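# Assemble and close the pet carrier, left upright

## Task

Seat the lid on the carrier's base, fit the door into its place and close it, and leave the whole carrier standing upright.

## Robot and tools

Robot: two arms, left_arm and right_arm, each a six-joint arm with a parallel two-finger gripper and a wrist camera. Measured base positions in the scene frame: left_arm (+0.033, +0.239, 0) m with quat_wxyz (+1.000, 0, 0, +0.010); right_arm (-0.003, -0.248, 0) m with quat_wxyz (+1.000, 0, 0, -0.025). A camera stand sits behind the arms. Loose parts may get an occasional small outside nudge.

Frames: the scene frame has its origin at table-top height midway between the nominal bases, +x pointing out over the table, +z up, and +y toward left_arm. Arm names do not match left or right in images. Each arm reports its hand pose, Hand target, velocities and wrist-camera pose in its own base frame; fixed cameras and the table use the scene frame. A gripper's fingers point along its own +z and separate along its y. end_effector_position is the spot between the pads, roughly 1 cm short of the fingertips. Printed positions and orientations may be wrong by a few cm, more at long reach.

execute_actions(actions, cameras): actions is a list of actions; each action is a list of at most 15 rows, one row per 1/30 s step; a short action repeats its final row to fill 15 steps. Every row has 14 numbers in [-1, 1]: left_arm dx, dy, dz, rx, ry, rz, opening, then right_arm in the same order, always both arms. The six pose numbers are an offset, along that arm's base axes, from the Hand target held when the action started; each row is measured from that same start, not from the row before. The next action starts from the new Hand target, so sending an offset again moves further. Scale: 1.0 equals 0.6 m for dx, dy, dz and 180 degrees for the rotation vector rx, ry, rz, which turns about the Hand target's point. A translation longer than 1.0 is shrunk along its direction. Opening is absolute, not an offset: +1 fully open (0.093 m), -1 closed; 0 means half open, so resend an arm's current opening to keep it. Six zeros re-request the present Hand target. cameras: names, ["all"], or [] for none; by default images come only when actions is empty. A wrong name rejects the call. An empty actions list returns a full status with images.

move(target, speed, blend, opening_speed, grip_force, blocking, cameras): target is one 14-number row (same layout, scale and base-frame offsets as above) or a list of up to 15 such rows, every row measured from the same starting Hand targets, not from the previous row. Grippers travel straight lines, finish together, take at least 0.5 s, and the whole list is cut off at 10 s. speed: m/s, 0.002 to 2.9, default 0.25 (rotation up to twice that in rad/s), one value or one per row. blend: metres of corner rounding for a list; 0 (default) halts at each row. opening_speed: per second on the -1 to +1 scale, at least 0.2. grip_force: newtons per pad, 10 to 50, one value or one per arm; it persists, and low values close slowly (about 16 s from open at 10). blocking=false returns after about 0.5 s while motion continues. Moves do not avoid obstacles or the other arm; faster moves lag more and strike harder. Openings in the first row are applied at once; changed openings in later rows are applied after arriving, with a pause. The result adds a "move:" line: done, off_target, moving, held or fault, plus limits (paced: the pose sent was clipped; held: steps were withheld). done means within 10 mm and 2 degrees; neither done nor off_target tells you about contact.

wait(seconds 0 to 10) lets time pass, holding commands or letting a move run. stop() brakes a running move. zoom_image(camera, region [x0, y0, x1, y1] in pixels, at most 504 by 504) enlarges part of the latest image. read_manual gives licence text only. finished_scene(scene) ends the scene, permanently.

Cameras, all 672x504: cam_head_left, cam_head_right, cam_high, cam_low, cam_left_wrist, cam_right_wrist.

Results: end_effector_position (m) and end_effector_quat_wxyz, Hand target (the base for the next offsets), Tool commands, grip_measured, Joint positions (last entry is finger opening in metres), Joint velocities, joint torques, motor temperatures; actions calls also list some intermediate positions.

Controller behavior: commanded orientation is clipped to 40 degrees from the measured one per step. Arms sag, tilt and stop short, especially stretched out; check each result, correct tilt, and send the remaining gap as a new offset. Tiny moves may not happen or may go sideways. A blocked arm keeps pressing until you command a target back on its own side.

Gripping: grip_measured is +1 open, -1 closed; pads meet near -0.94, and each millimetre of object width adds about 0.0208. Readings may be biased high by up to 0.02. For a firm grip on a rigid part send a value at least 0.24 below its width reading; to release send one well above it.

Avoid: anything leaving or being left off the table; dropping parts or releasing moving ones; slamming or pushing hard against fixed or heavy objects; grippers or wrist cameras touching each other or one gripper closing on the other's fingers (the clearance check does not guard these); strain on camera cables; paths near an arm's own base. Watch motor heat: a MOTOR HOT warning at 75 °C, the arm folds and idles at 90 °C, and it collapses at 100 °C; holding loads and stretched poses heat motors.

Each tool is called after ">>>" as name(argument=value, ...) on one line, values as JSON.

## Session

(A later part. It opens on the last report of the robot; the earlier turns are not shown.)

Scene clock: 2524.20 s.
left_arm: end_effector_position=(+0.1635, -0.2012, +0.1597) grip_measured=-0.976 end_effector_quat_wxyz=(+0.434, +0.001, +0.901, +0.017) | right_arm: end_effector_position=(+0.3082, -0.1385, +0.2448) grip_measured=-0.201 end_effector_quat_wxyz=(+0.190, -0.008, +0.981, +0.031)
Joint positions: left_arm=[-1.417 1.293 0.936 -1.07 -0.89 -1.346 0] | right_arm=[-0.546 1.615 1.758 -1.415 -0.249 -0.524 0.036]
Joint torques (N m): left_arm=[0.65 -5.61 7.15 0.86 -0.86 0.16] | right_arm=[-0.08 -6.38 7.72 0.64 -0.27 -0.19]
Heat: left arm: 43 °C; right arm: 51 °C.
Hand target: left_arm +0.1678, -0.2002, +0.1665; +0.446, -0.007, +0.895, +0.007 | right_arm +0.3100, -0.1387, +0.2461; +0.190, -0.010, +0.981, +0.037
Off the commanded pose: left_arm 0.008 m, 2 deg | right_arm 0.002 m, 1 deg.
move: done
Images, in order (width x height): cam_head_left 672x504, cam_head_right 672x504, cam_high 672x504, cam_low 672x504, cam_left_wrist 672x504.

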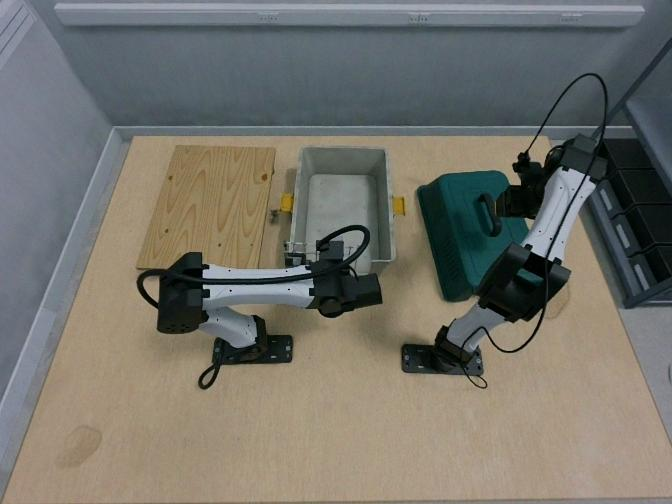

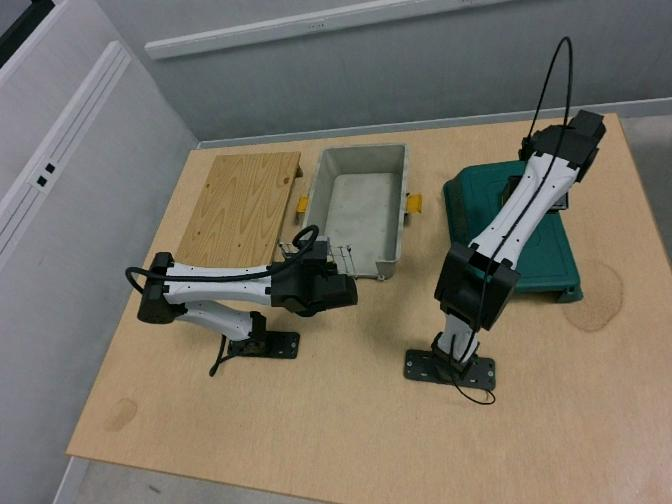

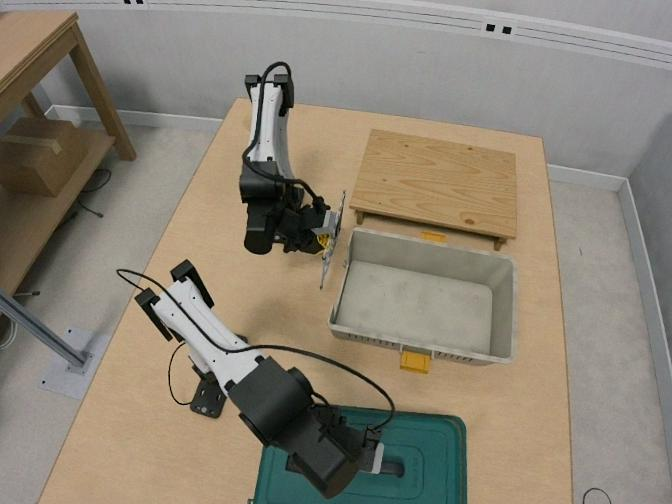

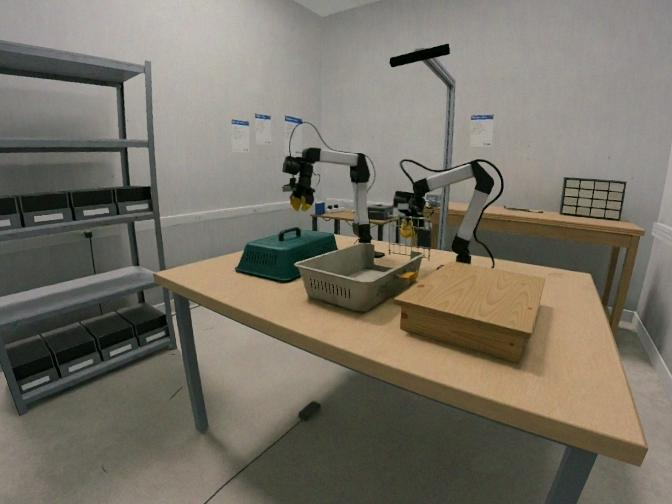

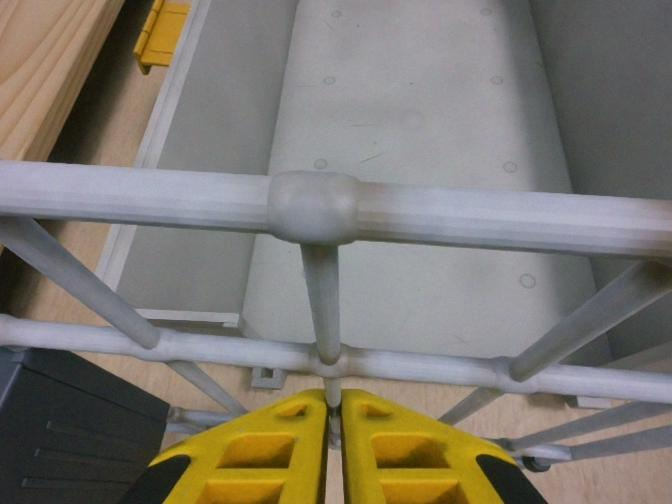

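>>> move(target=[[0.0,-0.078,0.0,0,0.0,0.00,-1, 0.0,0.0,0,0.0,0.0,0.0,-0.2],[0.035,-0.078,0.0,0,0.0,0.00,-1, 0.0,0.0,0,0.0,0.0,0.0,-0.2]], speed=0.1, cameras=["cam_head_left","cam_head_right","cam_left_wrist","cam_high","cam_low"])

>>> zoom_image(camera="cam_head_left", region=[280, 220, 410, 320])

>>> zoom_image(camera="cam_head_right", region=[280, 220, 410, 320])

>>> zoom_image(camera="cam_low", region=[360, 200, 460, 290])

>>> zoom_image(camera="cam_high", region=[280, 190, 380, 360])

Scene clock: 2548.97 s.
left_arm: end_effector_position=(+0.1831, -0.2412, +0.1547) grip_measured=-0.976 end_effector_quat_wxyz=(+0.432, +0.004, +0.902, +0.023) | right_arm: end_effector_position=(+0.3082, -0.1385, +0.2448) grip_measured=-0.201 end_effector_quat_wxyz=(+0.190, -0.008, +0.981, +0.031)
Joint positions: left_arm=[-1.364 1.458 1.046 -0.965 -0.879 -1.264 0] | right_arm=[-0.546 1.615 1.758 -1.415 -0.249 -0.524 0.036]
Joint torques (N m): left_arm=[0.5 -5.75 9.81 0.97 -0.83 0.11] | right_arm=[-0.08 -6.37 7.73 0.64 -0.26 -0.19]
Heat: left arm: 42 °C; right arm: 51 °C.
Hand target: left_arm +0.1889, -0.2469, +0.1664; +0.446, -0.007, +0.895, +0.007 | right_arm +0.3100, -0.1387, +0.2461; +0.190, -0.010, +0.981, +0.037
Off the commanded pose: left_arm 0.014 m, 3 deg | right_arm 0.002 m, 1 deg.
move: off_target (left_arm)
Images, in order (width x height): cam_head_left 672x504, cam_head_right 672x504, cam_high 672x504, cam_low 672x504, cam_left_wrist 672x504.

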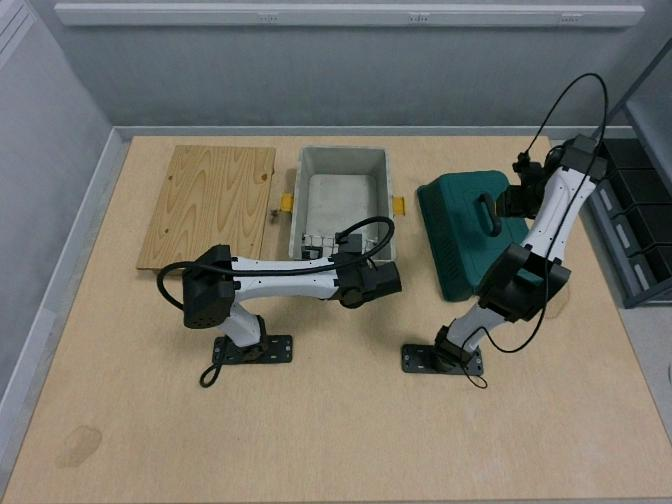

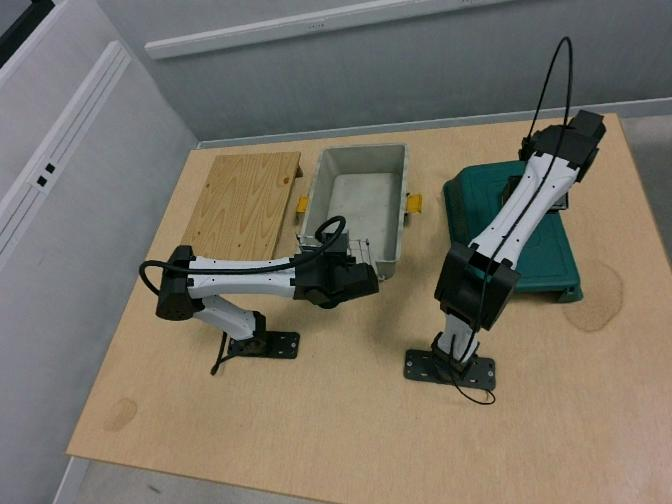

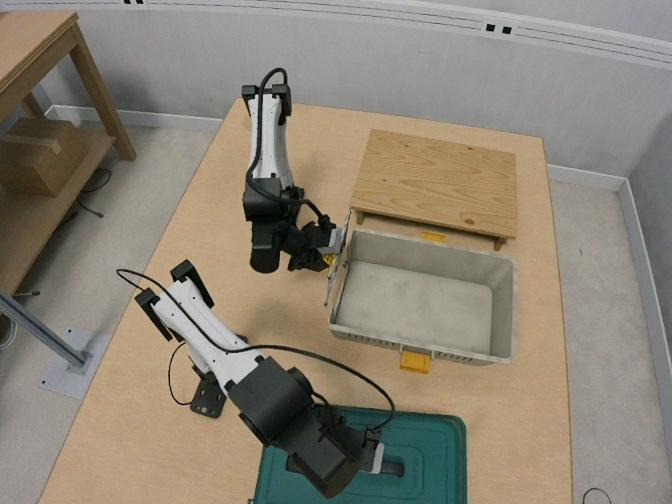

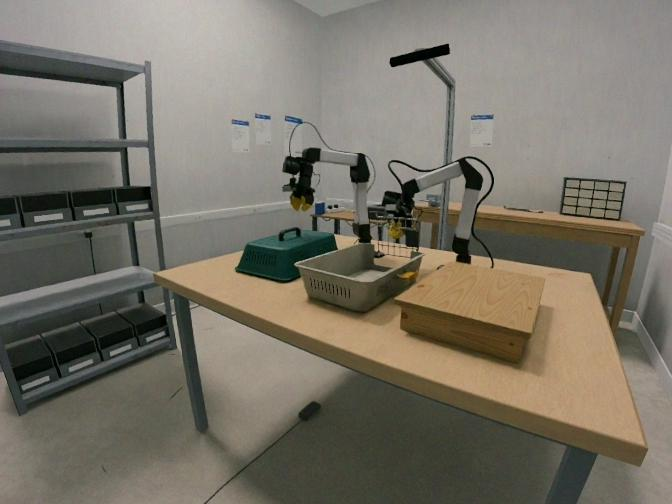

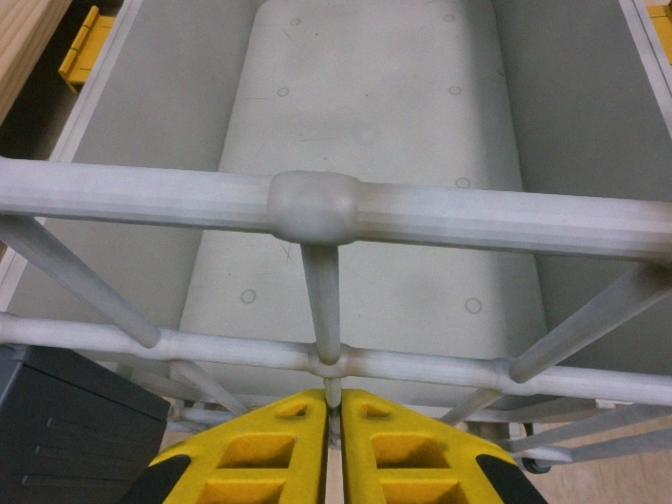

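Scaled by 3.877 from the camera's 672x504 image, which has a finer 960x720 frame.

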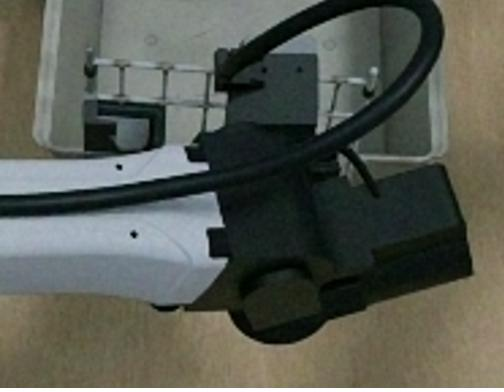

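Scaled by 3.877 from the camera's 672x504 image, which has a finer 960x720 frame.

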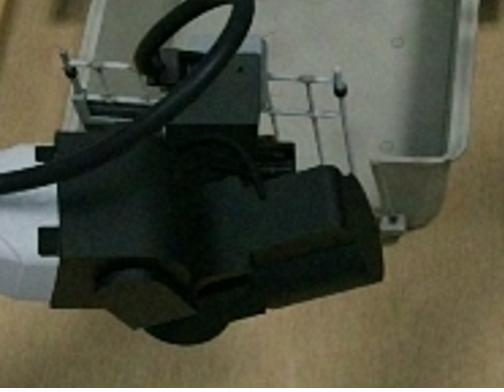

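Scaled by 5.040 from the camera's 672x504 image, which has a finer 960x720 frame.

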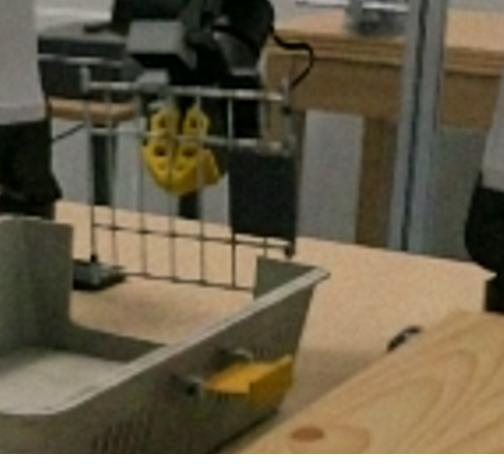

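Scaled by 2.965 from the camera's 672x504 image, which has a finer 960x720 frame.

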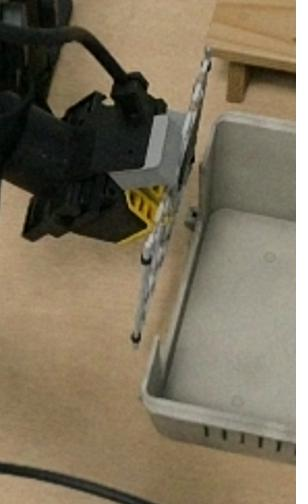

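>>> move(target=[[0.012,-0.018,0.0,-0.012,0.0,0.01,-1, 0.0,0.0,0,0.0,0.0,0.0,-0.2]], speed=0.06, cameras=["cam_head_left","cam_head_right","cam_left_wrist","cam_high","cam_low"])

>>> zoom_image(camera="cam_head_left", region=[280, 220, 410, 320])

>>> zoom_image(camera="cam_head_right", region=[280, 220, 410, 320])

>>> zoom_image(camera="cam_low", region=[360, 200, 460, 290])

>>> zoom_image(camera="cam_high", region=[300, 190, 370, 350])

Scene clock: 2587.90 s.
left_arm: end_effector_position=(+0.1883, -0.2479, +0.1530) grip_measured=-0.976 end_effector_quat_wxyz=(+0.431, -0.008, +0.902, +0.018) | right_arm: end_effector_position=(+0.3082, -0.1385, +0.2448) grip_measured=-0.201 end_effector_quat_wxyz=(+0.190, -0.008, +0.981, +0.031)
Joint positions: left_arm=[-1.349 1.486 1.065 -0.942 -0.874 -1.269 0] | right_arm=[-0.546 1.615 1.758 -1.415 -0.249 -0.524 0.036]
Joint torques (N m): left_arm=[0.75 -4.81 11.69 1.01 -0.77 -0.09] | right_arm=[-0.08 -6.37 7.73 0.64 -0.26 -0.19]
Heat: left arm: 44 °C; right arm: 51 °C.
Hand target: left_arm +0.1960, -0.2577, +0.1665; +0.445, -0.030, +0.895, -0.003 | right_arm +0.3100, -0.1387, +0.2461; +0.190, -0.010, +0.981, +0.037
Off the commanded pose: left_arm 0.018 m, 4 deg | right_arm 0.002 m, 1 deg.
move: off_target (left_arm)
Images, in order (width x height): cam_head_left 672x504, cam_head_right 672x504, cam_high 672x504, cam_low 672x504, cam_left_wrist 672x504.

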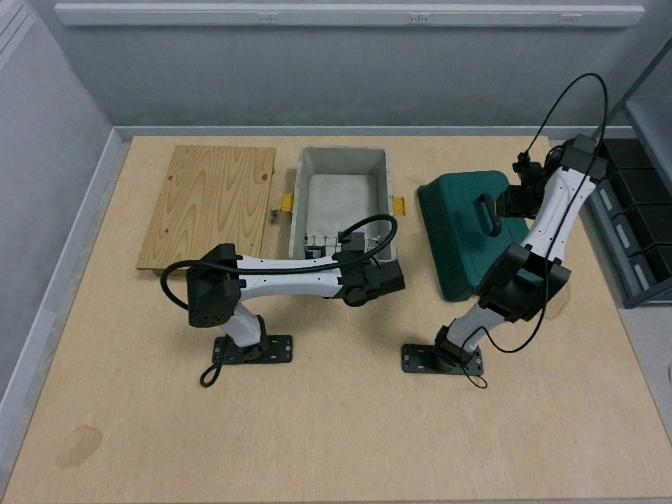

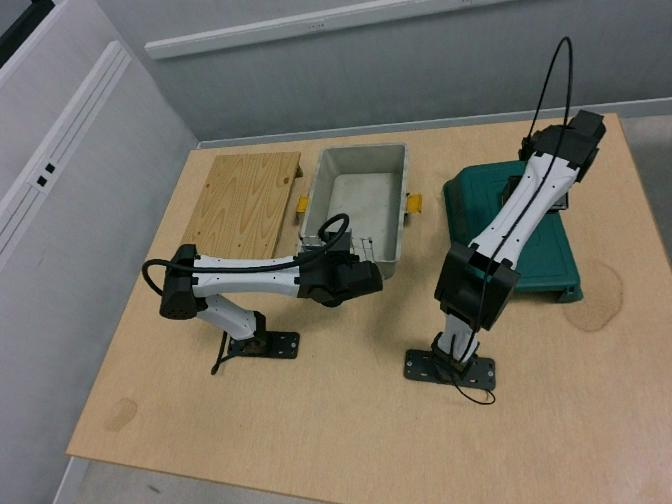

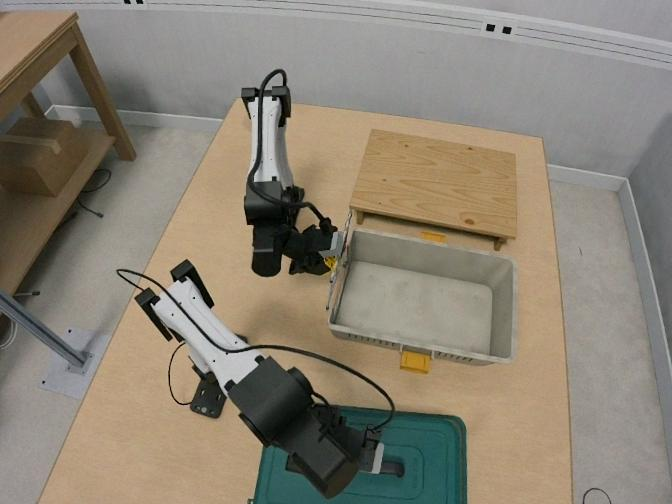

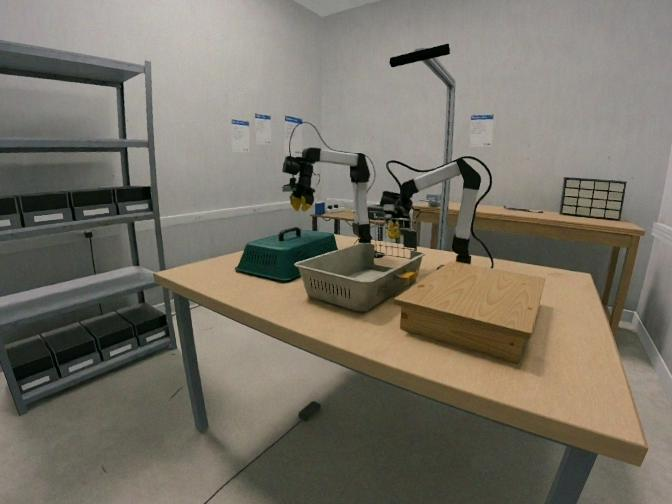

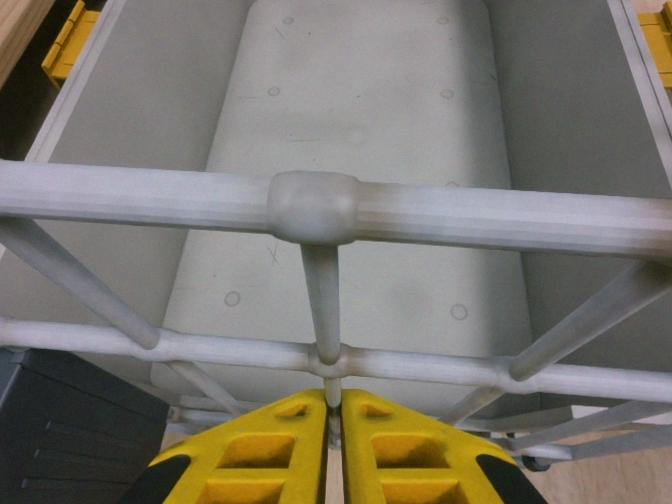

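Scaled by 3.877 from the camera's 672x504 image, which has a finer 960x720 frame.

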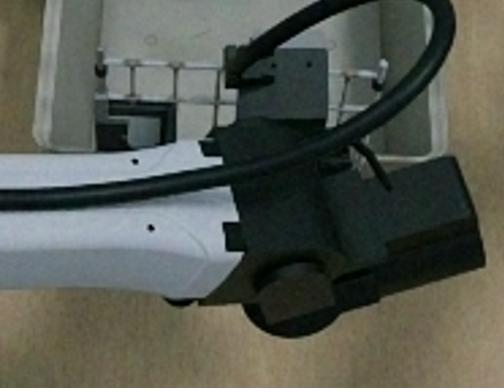

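Scaled by 3.877 from the camera's 672x504 image, which has a finer 960x720 frame.

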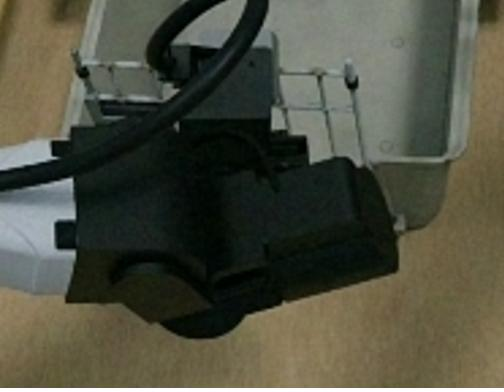

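Scaled by 5.040 from the camera's 672x504 image, which has a finer 960x720 frame.

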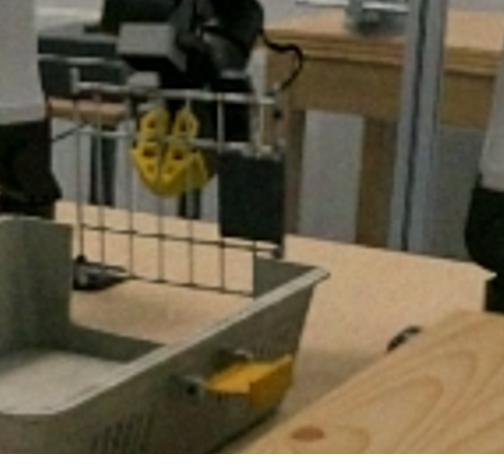

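Scaled by 3.150 from the camera's 672x504 image, which has a finer 960x720 frame.

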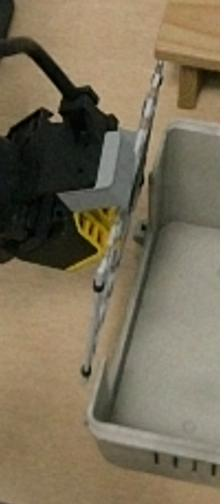

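>>> move(target=[[0.024,0.0,0.0,0,0.0,0.0,-1, 0.0,0.0,0,0.0,0.0,0.0,-0.2],[0.024,0.0,-0.03,0,0.0,0.0,-1, 0.0,0.0,0,0.0,0.0,0.0,-0.2]], speed=0.06, cameras=["cam_head_left","cam_head_right","cam_left_wrist","cam_high","cam_low"])

>>> zoom_image(camera="cam_head_left", region=[280, 220, 410, 320])

>>> zoom_image(camera="cam_head_right", region=[280, 220, 410, 320])

>>> zoom_image(camera="cam_low", region=[360, 200, 460, 290])

>>> zoom_image(camera="cam_high", region=[300, 190, 370, 350])

Scene clock: 2609.10 s.
left_arm: end_effector_position=(+0.2043, -0.2568, +0.1454) grip_measured=-0.976 end_effector_quat_wxyz=(+0.433, -0.023, +0.901, -0.001) | right_arm: end_effector_position=(+0.3082, -0.1385, +0.2448) grip_measured=-0.201 end_effector_quat_wxyz=(+0.190, -0.008, +0.981, +0.031)
Joint positions: left_arm=[-1.297 1.504 1.042 -0.811 -0.857 -1.212 0] | right_arm=[-0.546 1.615 1.758 -1.415 -0.249 -0.524 0.036]
Joint torques (N m): left_arm=[0.75 -5.27 7.54 1.35 -0.83 0.17] | right_arm=[-0.08 -6.37 7.73 0.64 -0.26 -0.19]
Heat: left arm: 45 °C; right arm: 51 °C.
Hand target: left_arm +0.2104, -0.2578, +0.1484; +0.445, -0.030, +0.895, -0.003 | right_arm +0.3100, -0.1387, +0.2461; +0.190, -0.010, +0.981, +0.037
Off the commanded pose: left_arm 0.007 m, 2 deg | right_arm 0.002 m, 1 deg.
move: done
Images, in order (width x height): cam_head_left 672x504, cam_head_right 672x504, cam_high 672x504, cam_low 672x504, cam_left_wrist 672x504.

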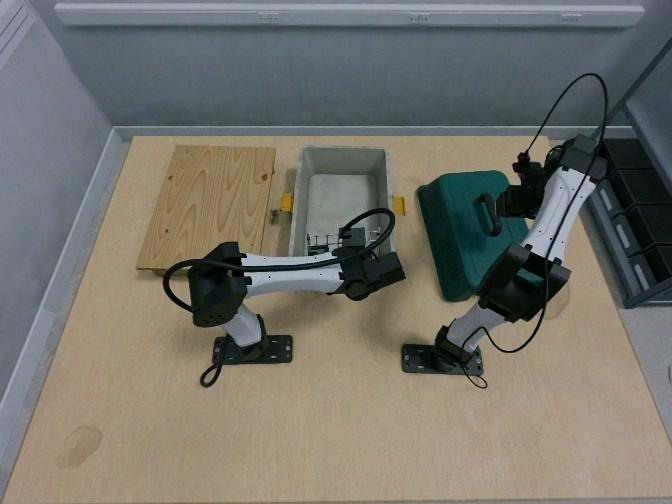

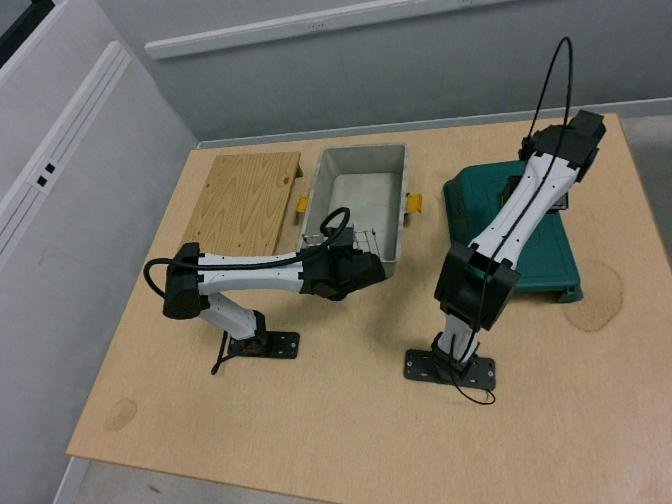

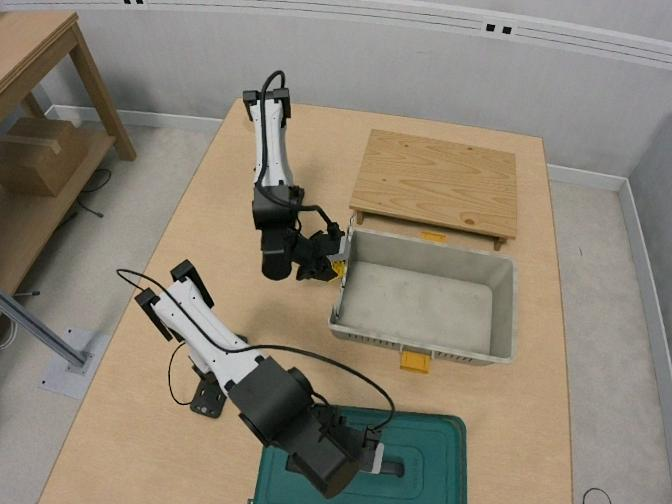

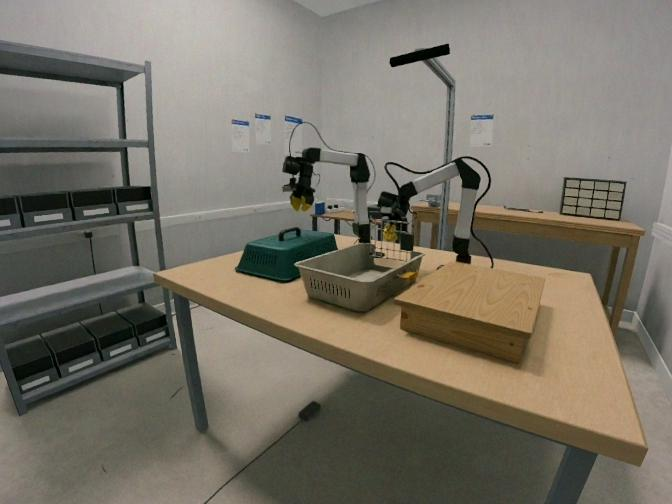

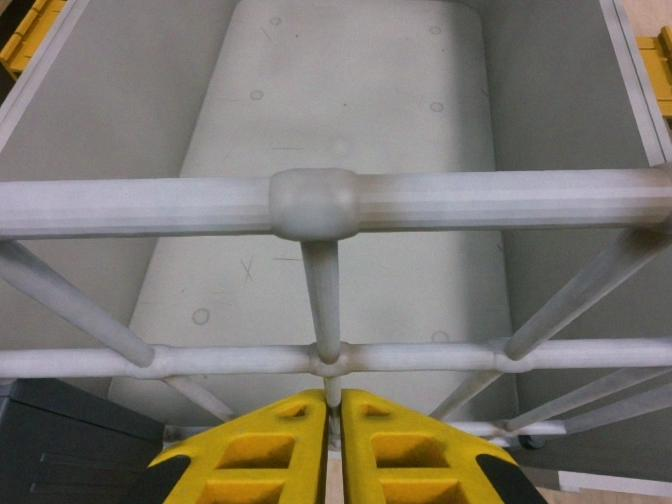

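Scaled by 3.877 from the camera's 672x504 image, which has a finer 960x720 frame.

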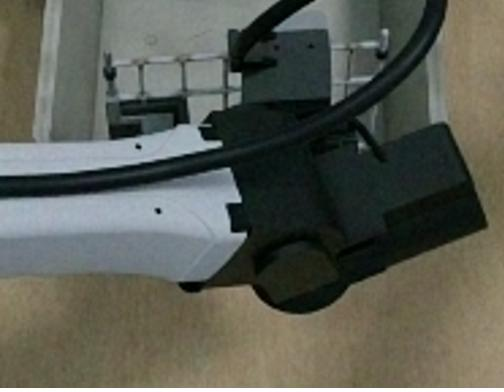

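Scaled by 3.877 from the camera's 672x504 image, which has a finer 960x720 frame.

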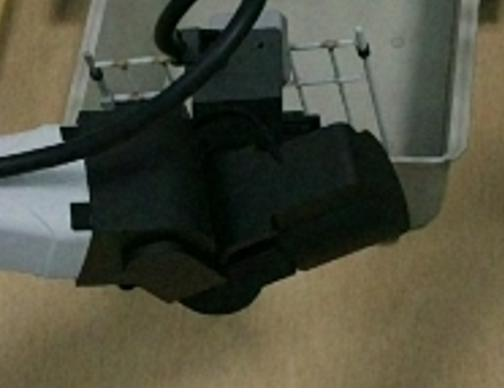

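Scaled by 5.040 from the camera's 672x504 image, which has a finer 960x720 frame.

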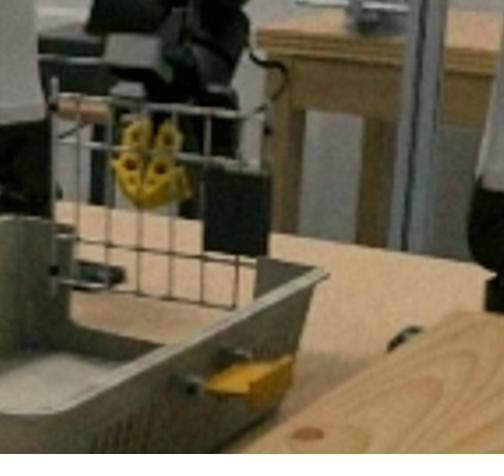

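Scaled by 3.150 from the camera's 672x504 image, which has a finer 960x720 frame.

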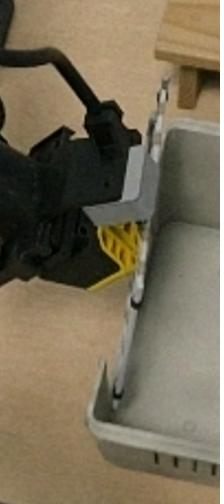

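>>> move(target=[[-0.01,0.008,0.012,0.005,0.0,-0.012,-1, 0.0,0.0,0,0.0,0.0,0.0,-0.2]], speed=0.06, cameras=["cam_head_left","cam_head_right","cam_left_wrist","cam_high","cam_low"])

>>> zoom_image(camera="cam_head_left", region=[280, 220, 410, 320])

>>> zoom_image(camera="cam_low", region=[360, 200, 460, 290])

>>> zoom_image(camera="cam_high", region=[300, 190, 370, 350])

Scene clock: 2629.97 s.
left_arm: end_effector_position=(+0.2029, -0.2535, +0.1443) grip_measured=-0.976 end_effector_quat_wxyz=(+0.431, -0.006, +0.902, +0.007) | right_arm: end_effector_position=(+0.3082, -0.1385, +0.2448) grip_measured=-0.201 end_effector_quat_wxyz=(+0.190, -0.008, +0.981, +0.031)
Joint positions: left_arm=[-1.297 1.49 1.028 -0.811 -0.853 -1.175 0] | right_arm=[-0.546 1.615 1.758 -1.415 -0.249 -0.524 0.036]
Joint torques (N m): left_arm=[-0.58 -8.14 7.45 1.11 -0.84 0.17] | right_arm=[-0.09 -6.38 7.73 0.64 -0.26 -0.2]
Heat: left arm: 43 °C; right arm: 52 °C.
Hand target: left_arm +0.2044, -0.2529, +0.1555; +0.445, -0.009, +0.895, -0.004 | right_arm +0.3100, -0.1387, +0.2461; +0.190, -0.010, +0.981, +0.037
Off the commanded pose: left_arm 0.011 m, 2 deg | right_arm 0.002 m, 1 deg.
move: off_target (left_arm)
Images, in order (width x height): cam_head_left 672x504, cam_head_right 672x504, cam_high 672x504, cam_low 672x504, cam_left_wrist 672x504.

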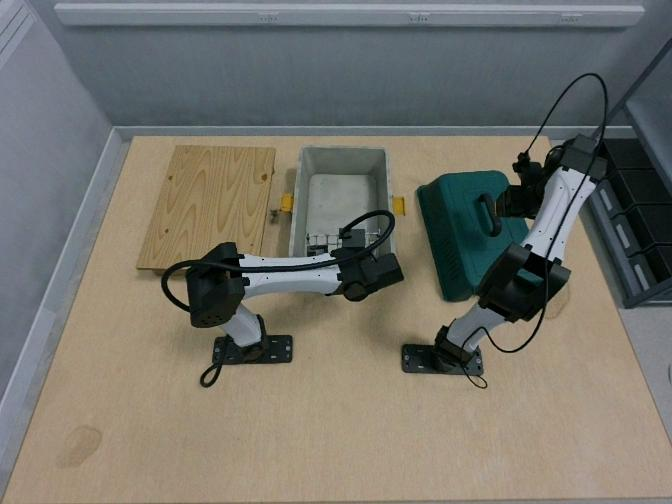

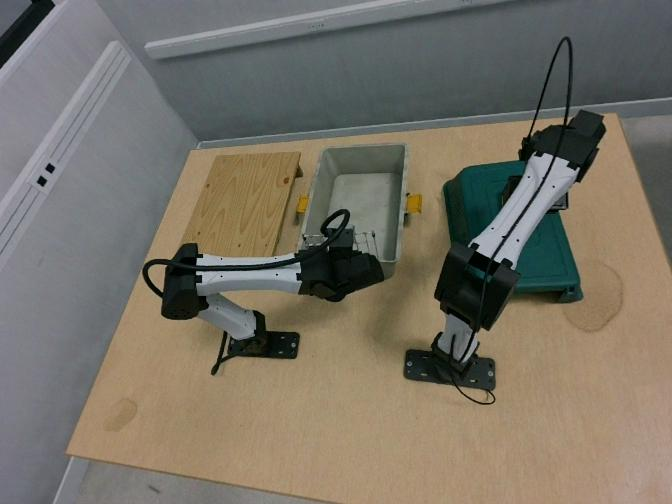

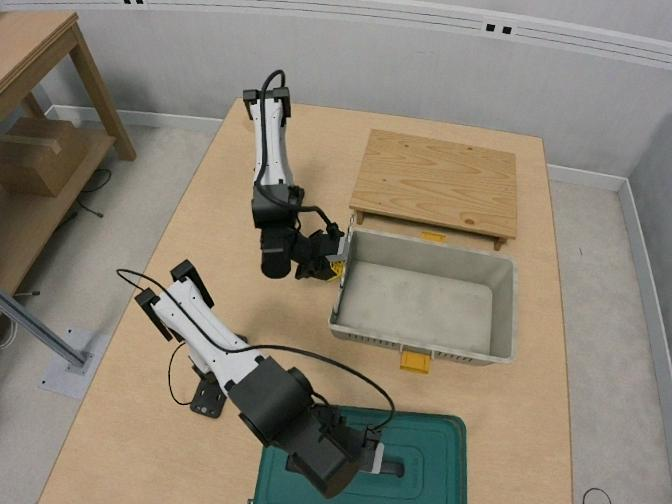

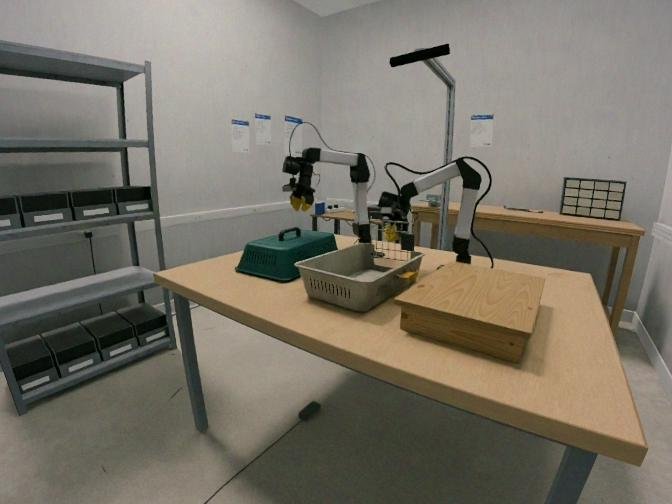

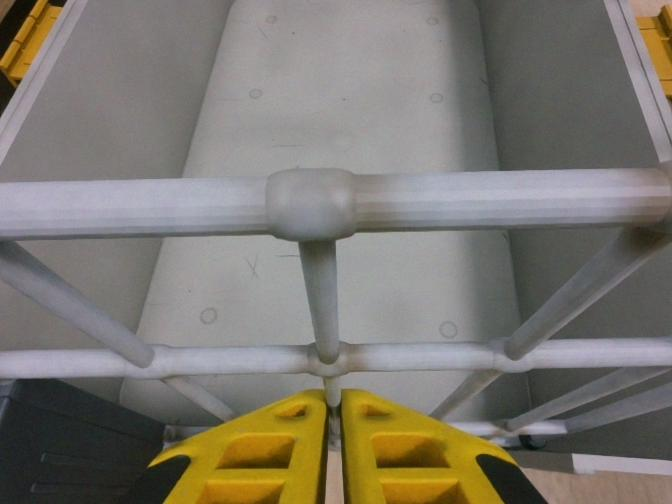

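Scaled by 3.877 from the camera's 672x504 image, which has a finer 960x720 frame.

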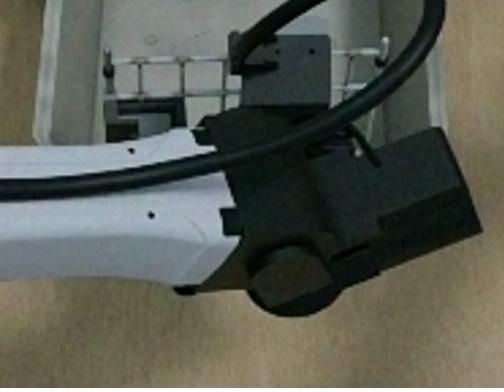

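Scaled by 5.040 from the camera's 672x504 image, which has a finer 960x720 frame.

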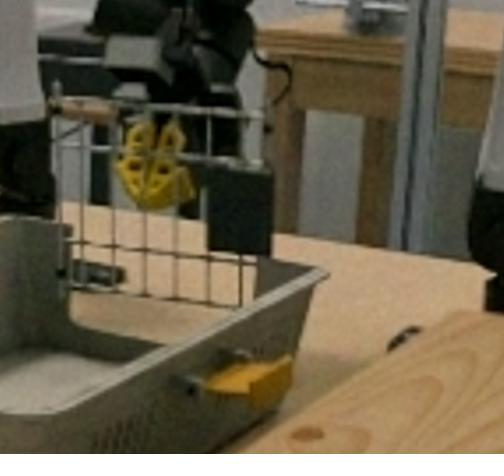

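Scaled by 3.150 from the camera's 672x504 image, which has a finer 960x720 frame.

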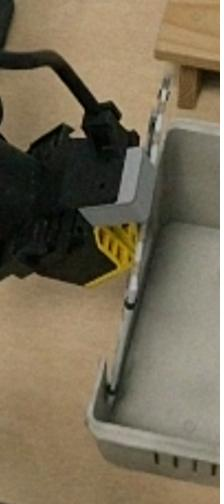

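>>> move(target=[[-0.012,0.0,0.03,0.016,0.0,-0.006,-1, 0.0,0.0,0,0.0,0.0,0.0,-0.2]], speed=0.06, cameras=["cam_head_left","cam_head_right","cam_left_wrist","cam_high","cam_low"])

>>> zoom_image(camera="cam_head_left", region=[280, 220, 410, 320])

>>> zoom_image(camera="cam_low", region=[360, 200, 460, 290])

>>> zoom_image(camera="cam_high", region=[300, 190, 370, 350])

Scene clock: 2648.00 s.
left_arm: end_effector_position=(+0.1938, -0.2462, +0.1494) grip_measured=-0.976 end_effector_quat_wxyz=(+0.421, +0.021, +0.906, +0.037) | right_arm: end_effector_position=(+0.3082, -0.1385, +0.2448) grip_measured=-0.201 end_effector_quat_wxyz=(+0.190, -0.008, +0.981, +0.031)
Joint positions: left_arm=[-1.321 1.49 1.063 -0.926 -0.853 -1.174 0] | right_arm=[-0.546 1.615 1.758 -1.415 -0.249 -0.524 0.036]
Joint torques (N m): left_arm=[-1.14 -7.84 11.71 0.74 -1.02 0.08] | right_arm=[-0.08 -6.38 7.71 0.64 -0.27 -0.19]
Heat: left arm: 43 °C; right arm: 52 °C.
Hand target: left_arm +0.1973, -0.2529, +0.1736; +0.445, +0.010, +0.895, +0.014 | right_arm +0.3100, -0.1387, +0.2461; +0.190, -0.010, +0.981, +0.037
Off the commanded pose: left_arm 0.025 m, 4 deg | right_arm 0.002 m, 1 deg.
move: off_target (left_arm)
Images, in order (width x height): cam_head_left 672x504, cam_head_right 672x504, cam_high 672x504, cam_low 672x504, cam_left_wrist 672x504.

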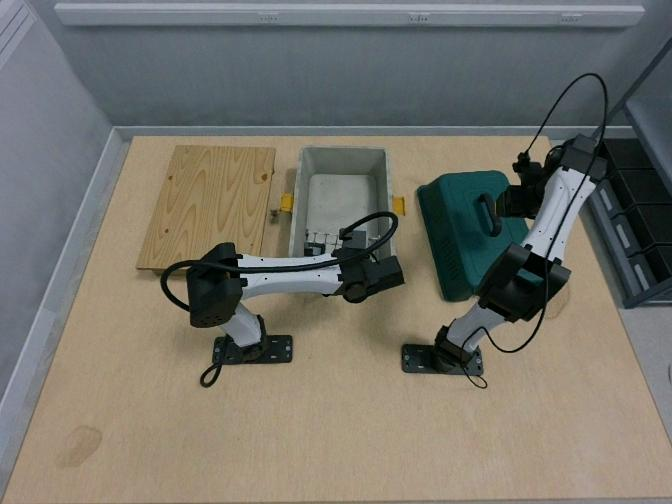

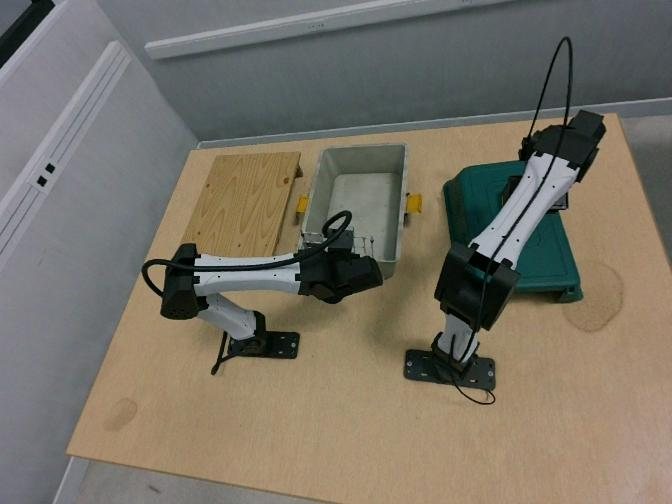

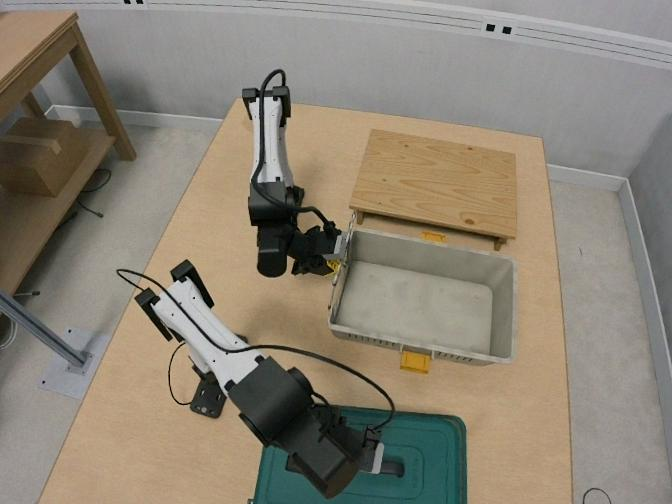

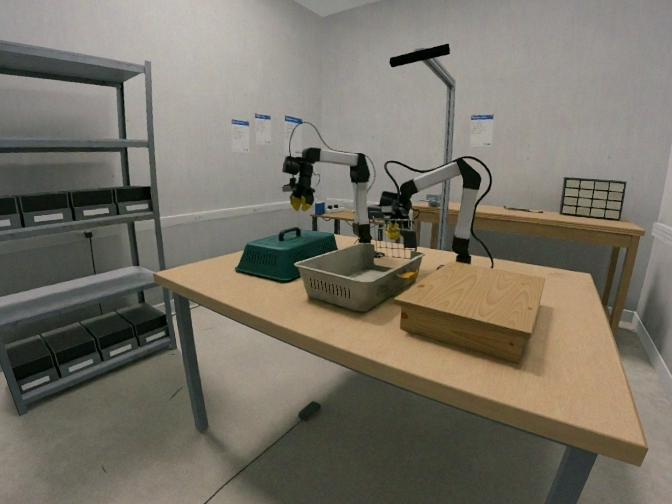

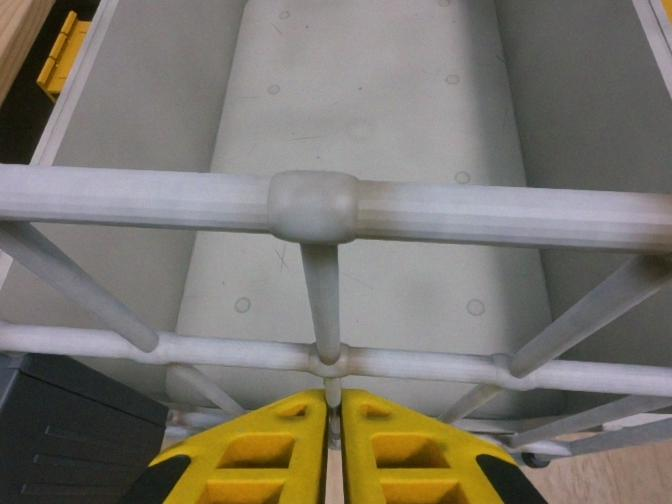

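Scaled by 3.877 from the camera's 672x504 image, which has a finer 960x720 frame.

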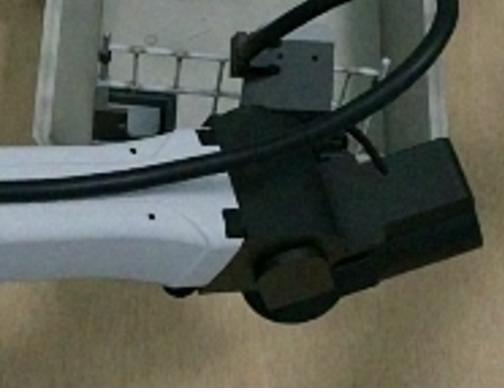

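Scaled by 5.040 from the camera's 672x504 image, which has a finer 960x720 frame.

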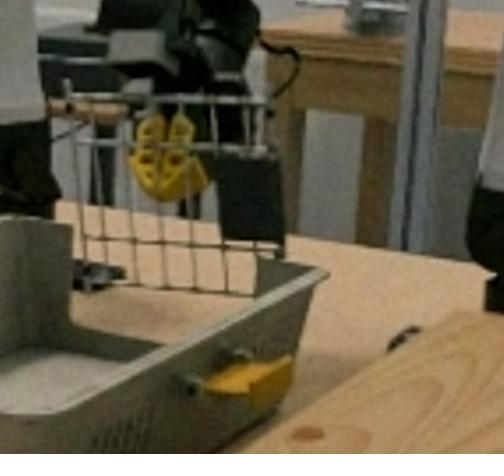

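Scaled by 3.150 from the camera's 672x504 image, which has a finer 960x720 frame.

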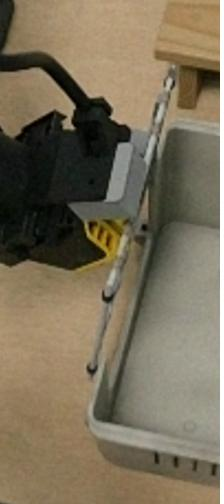

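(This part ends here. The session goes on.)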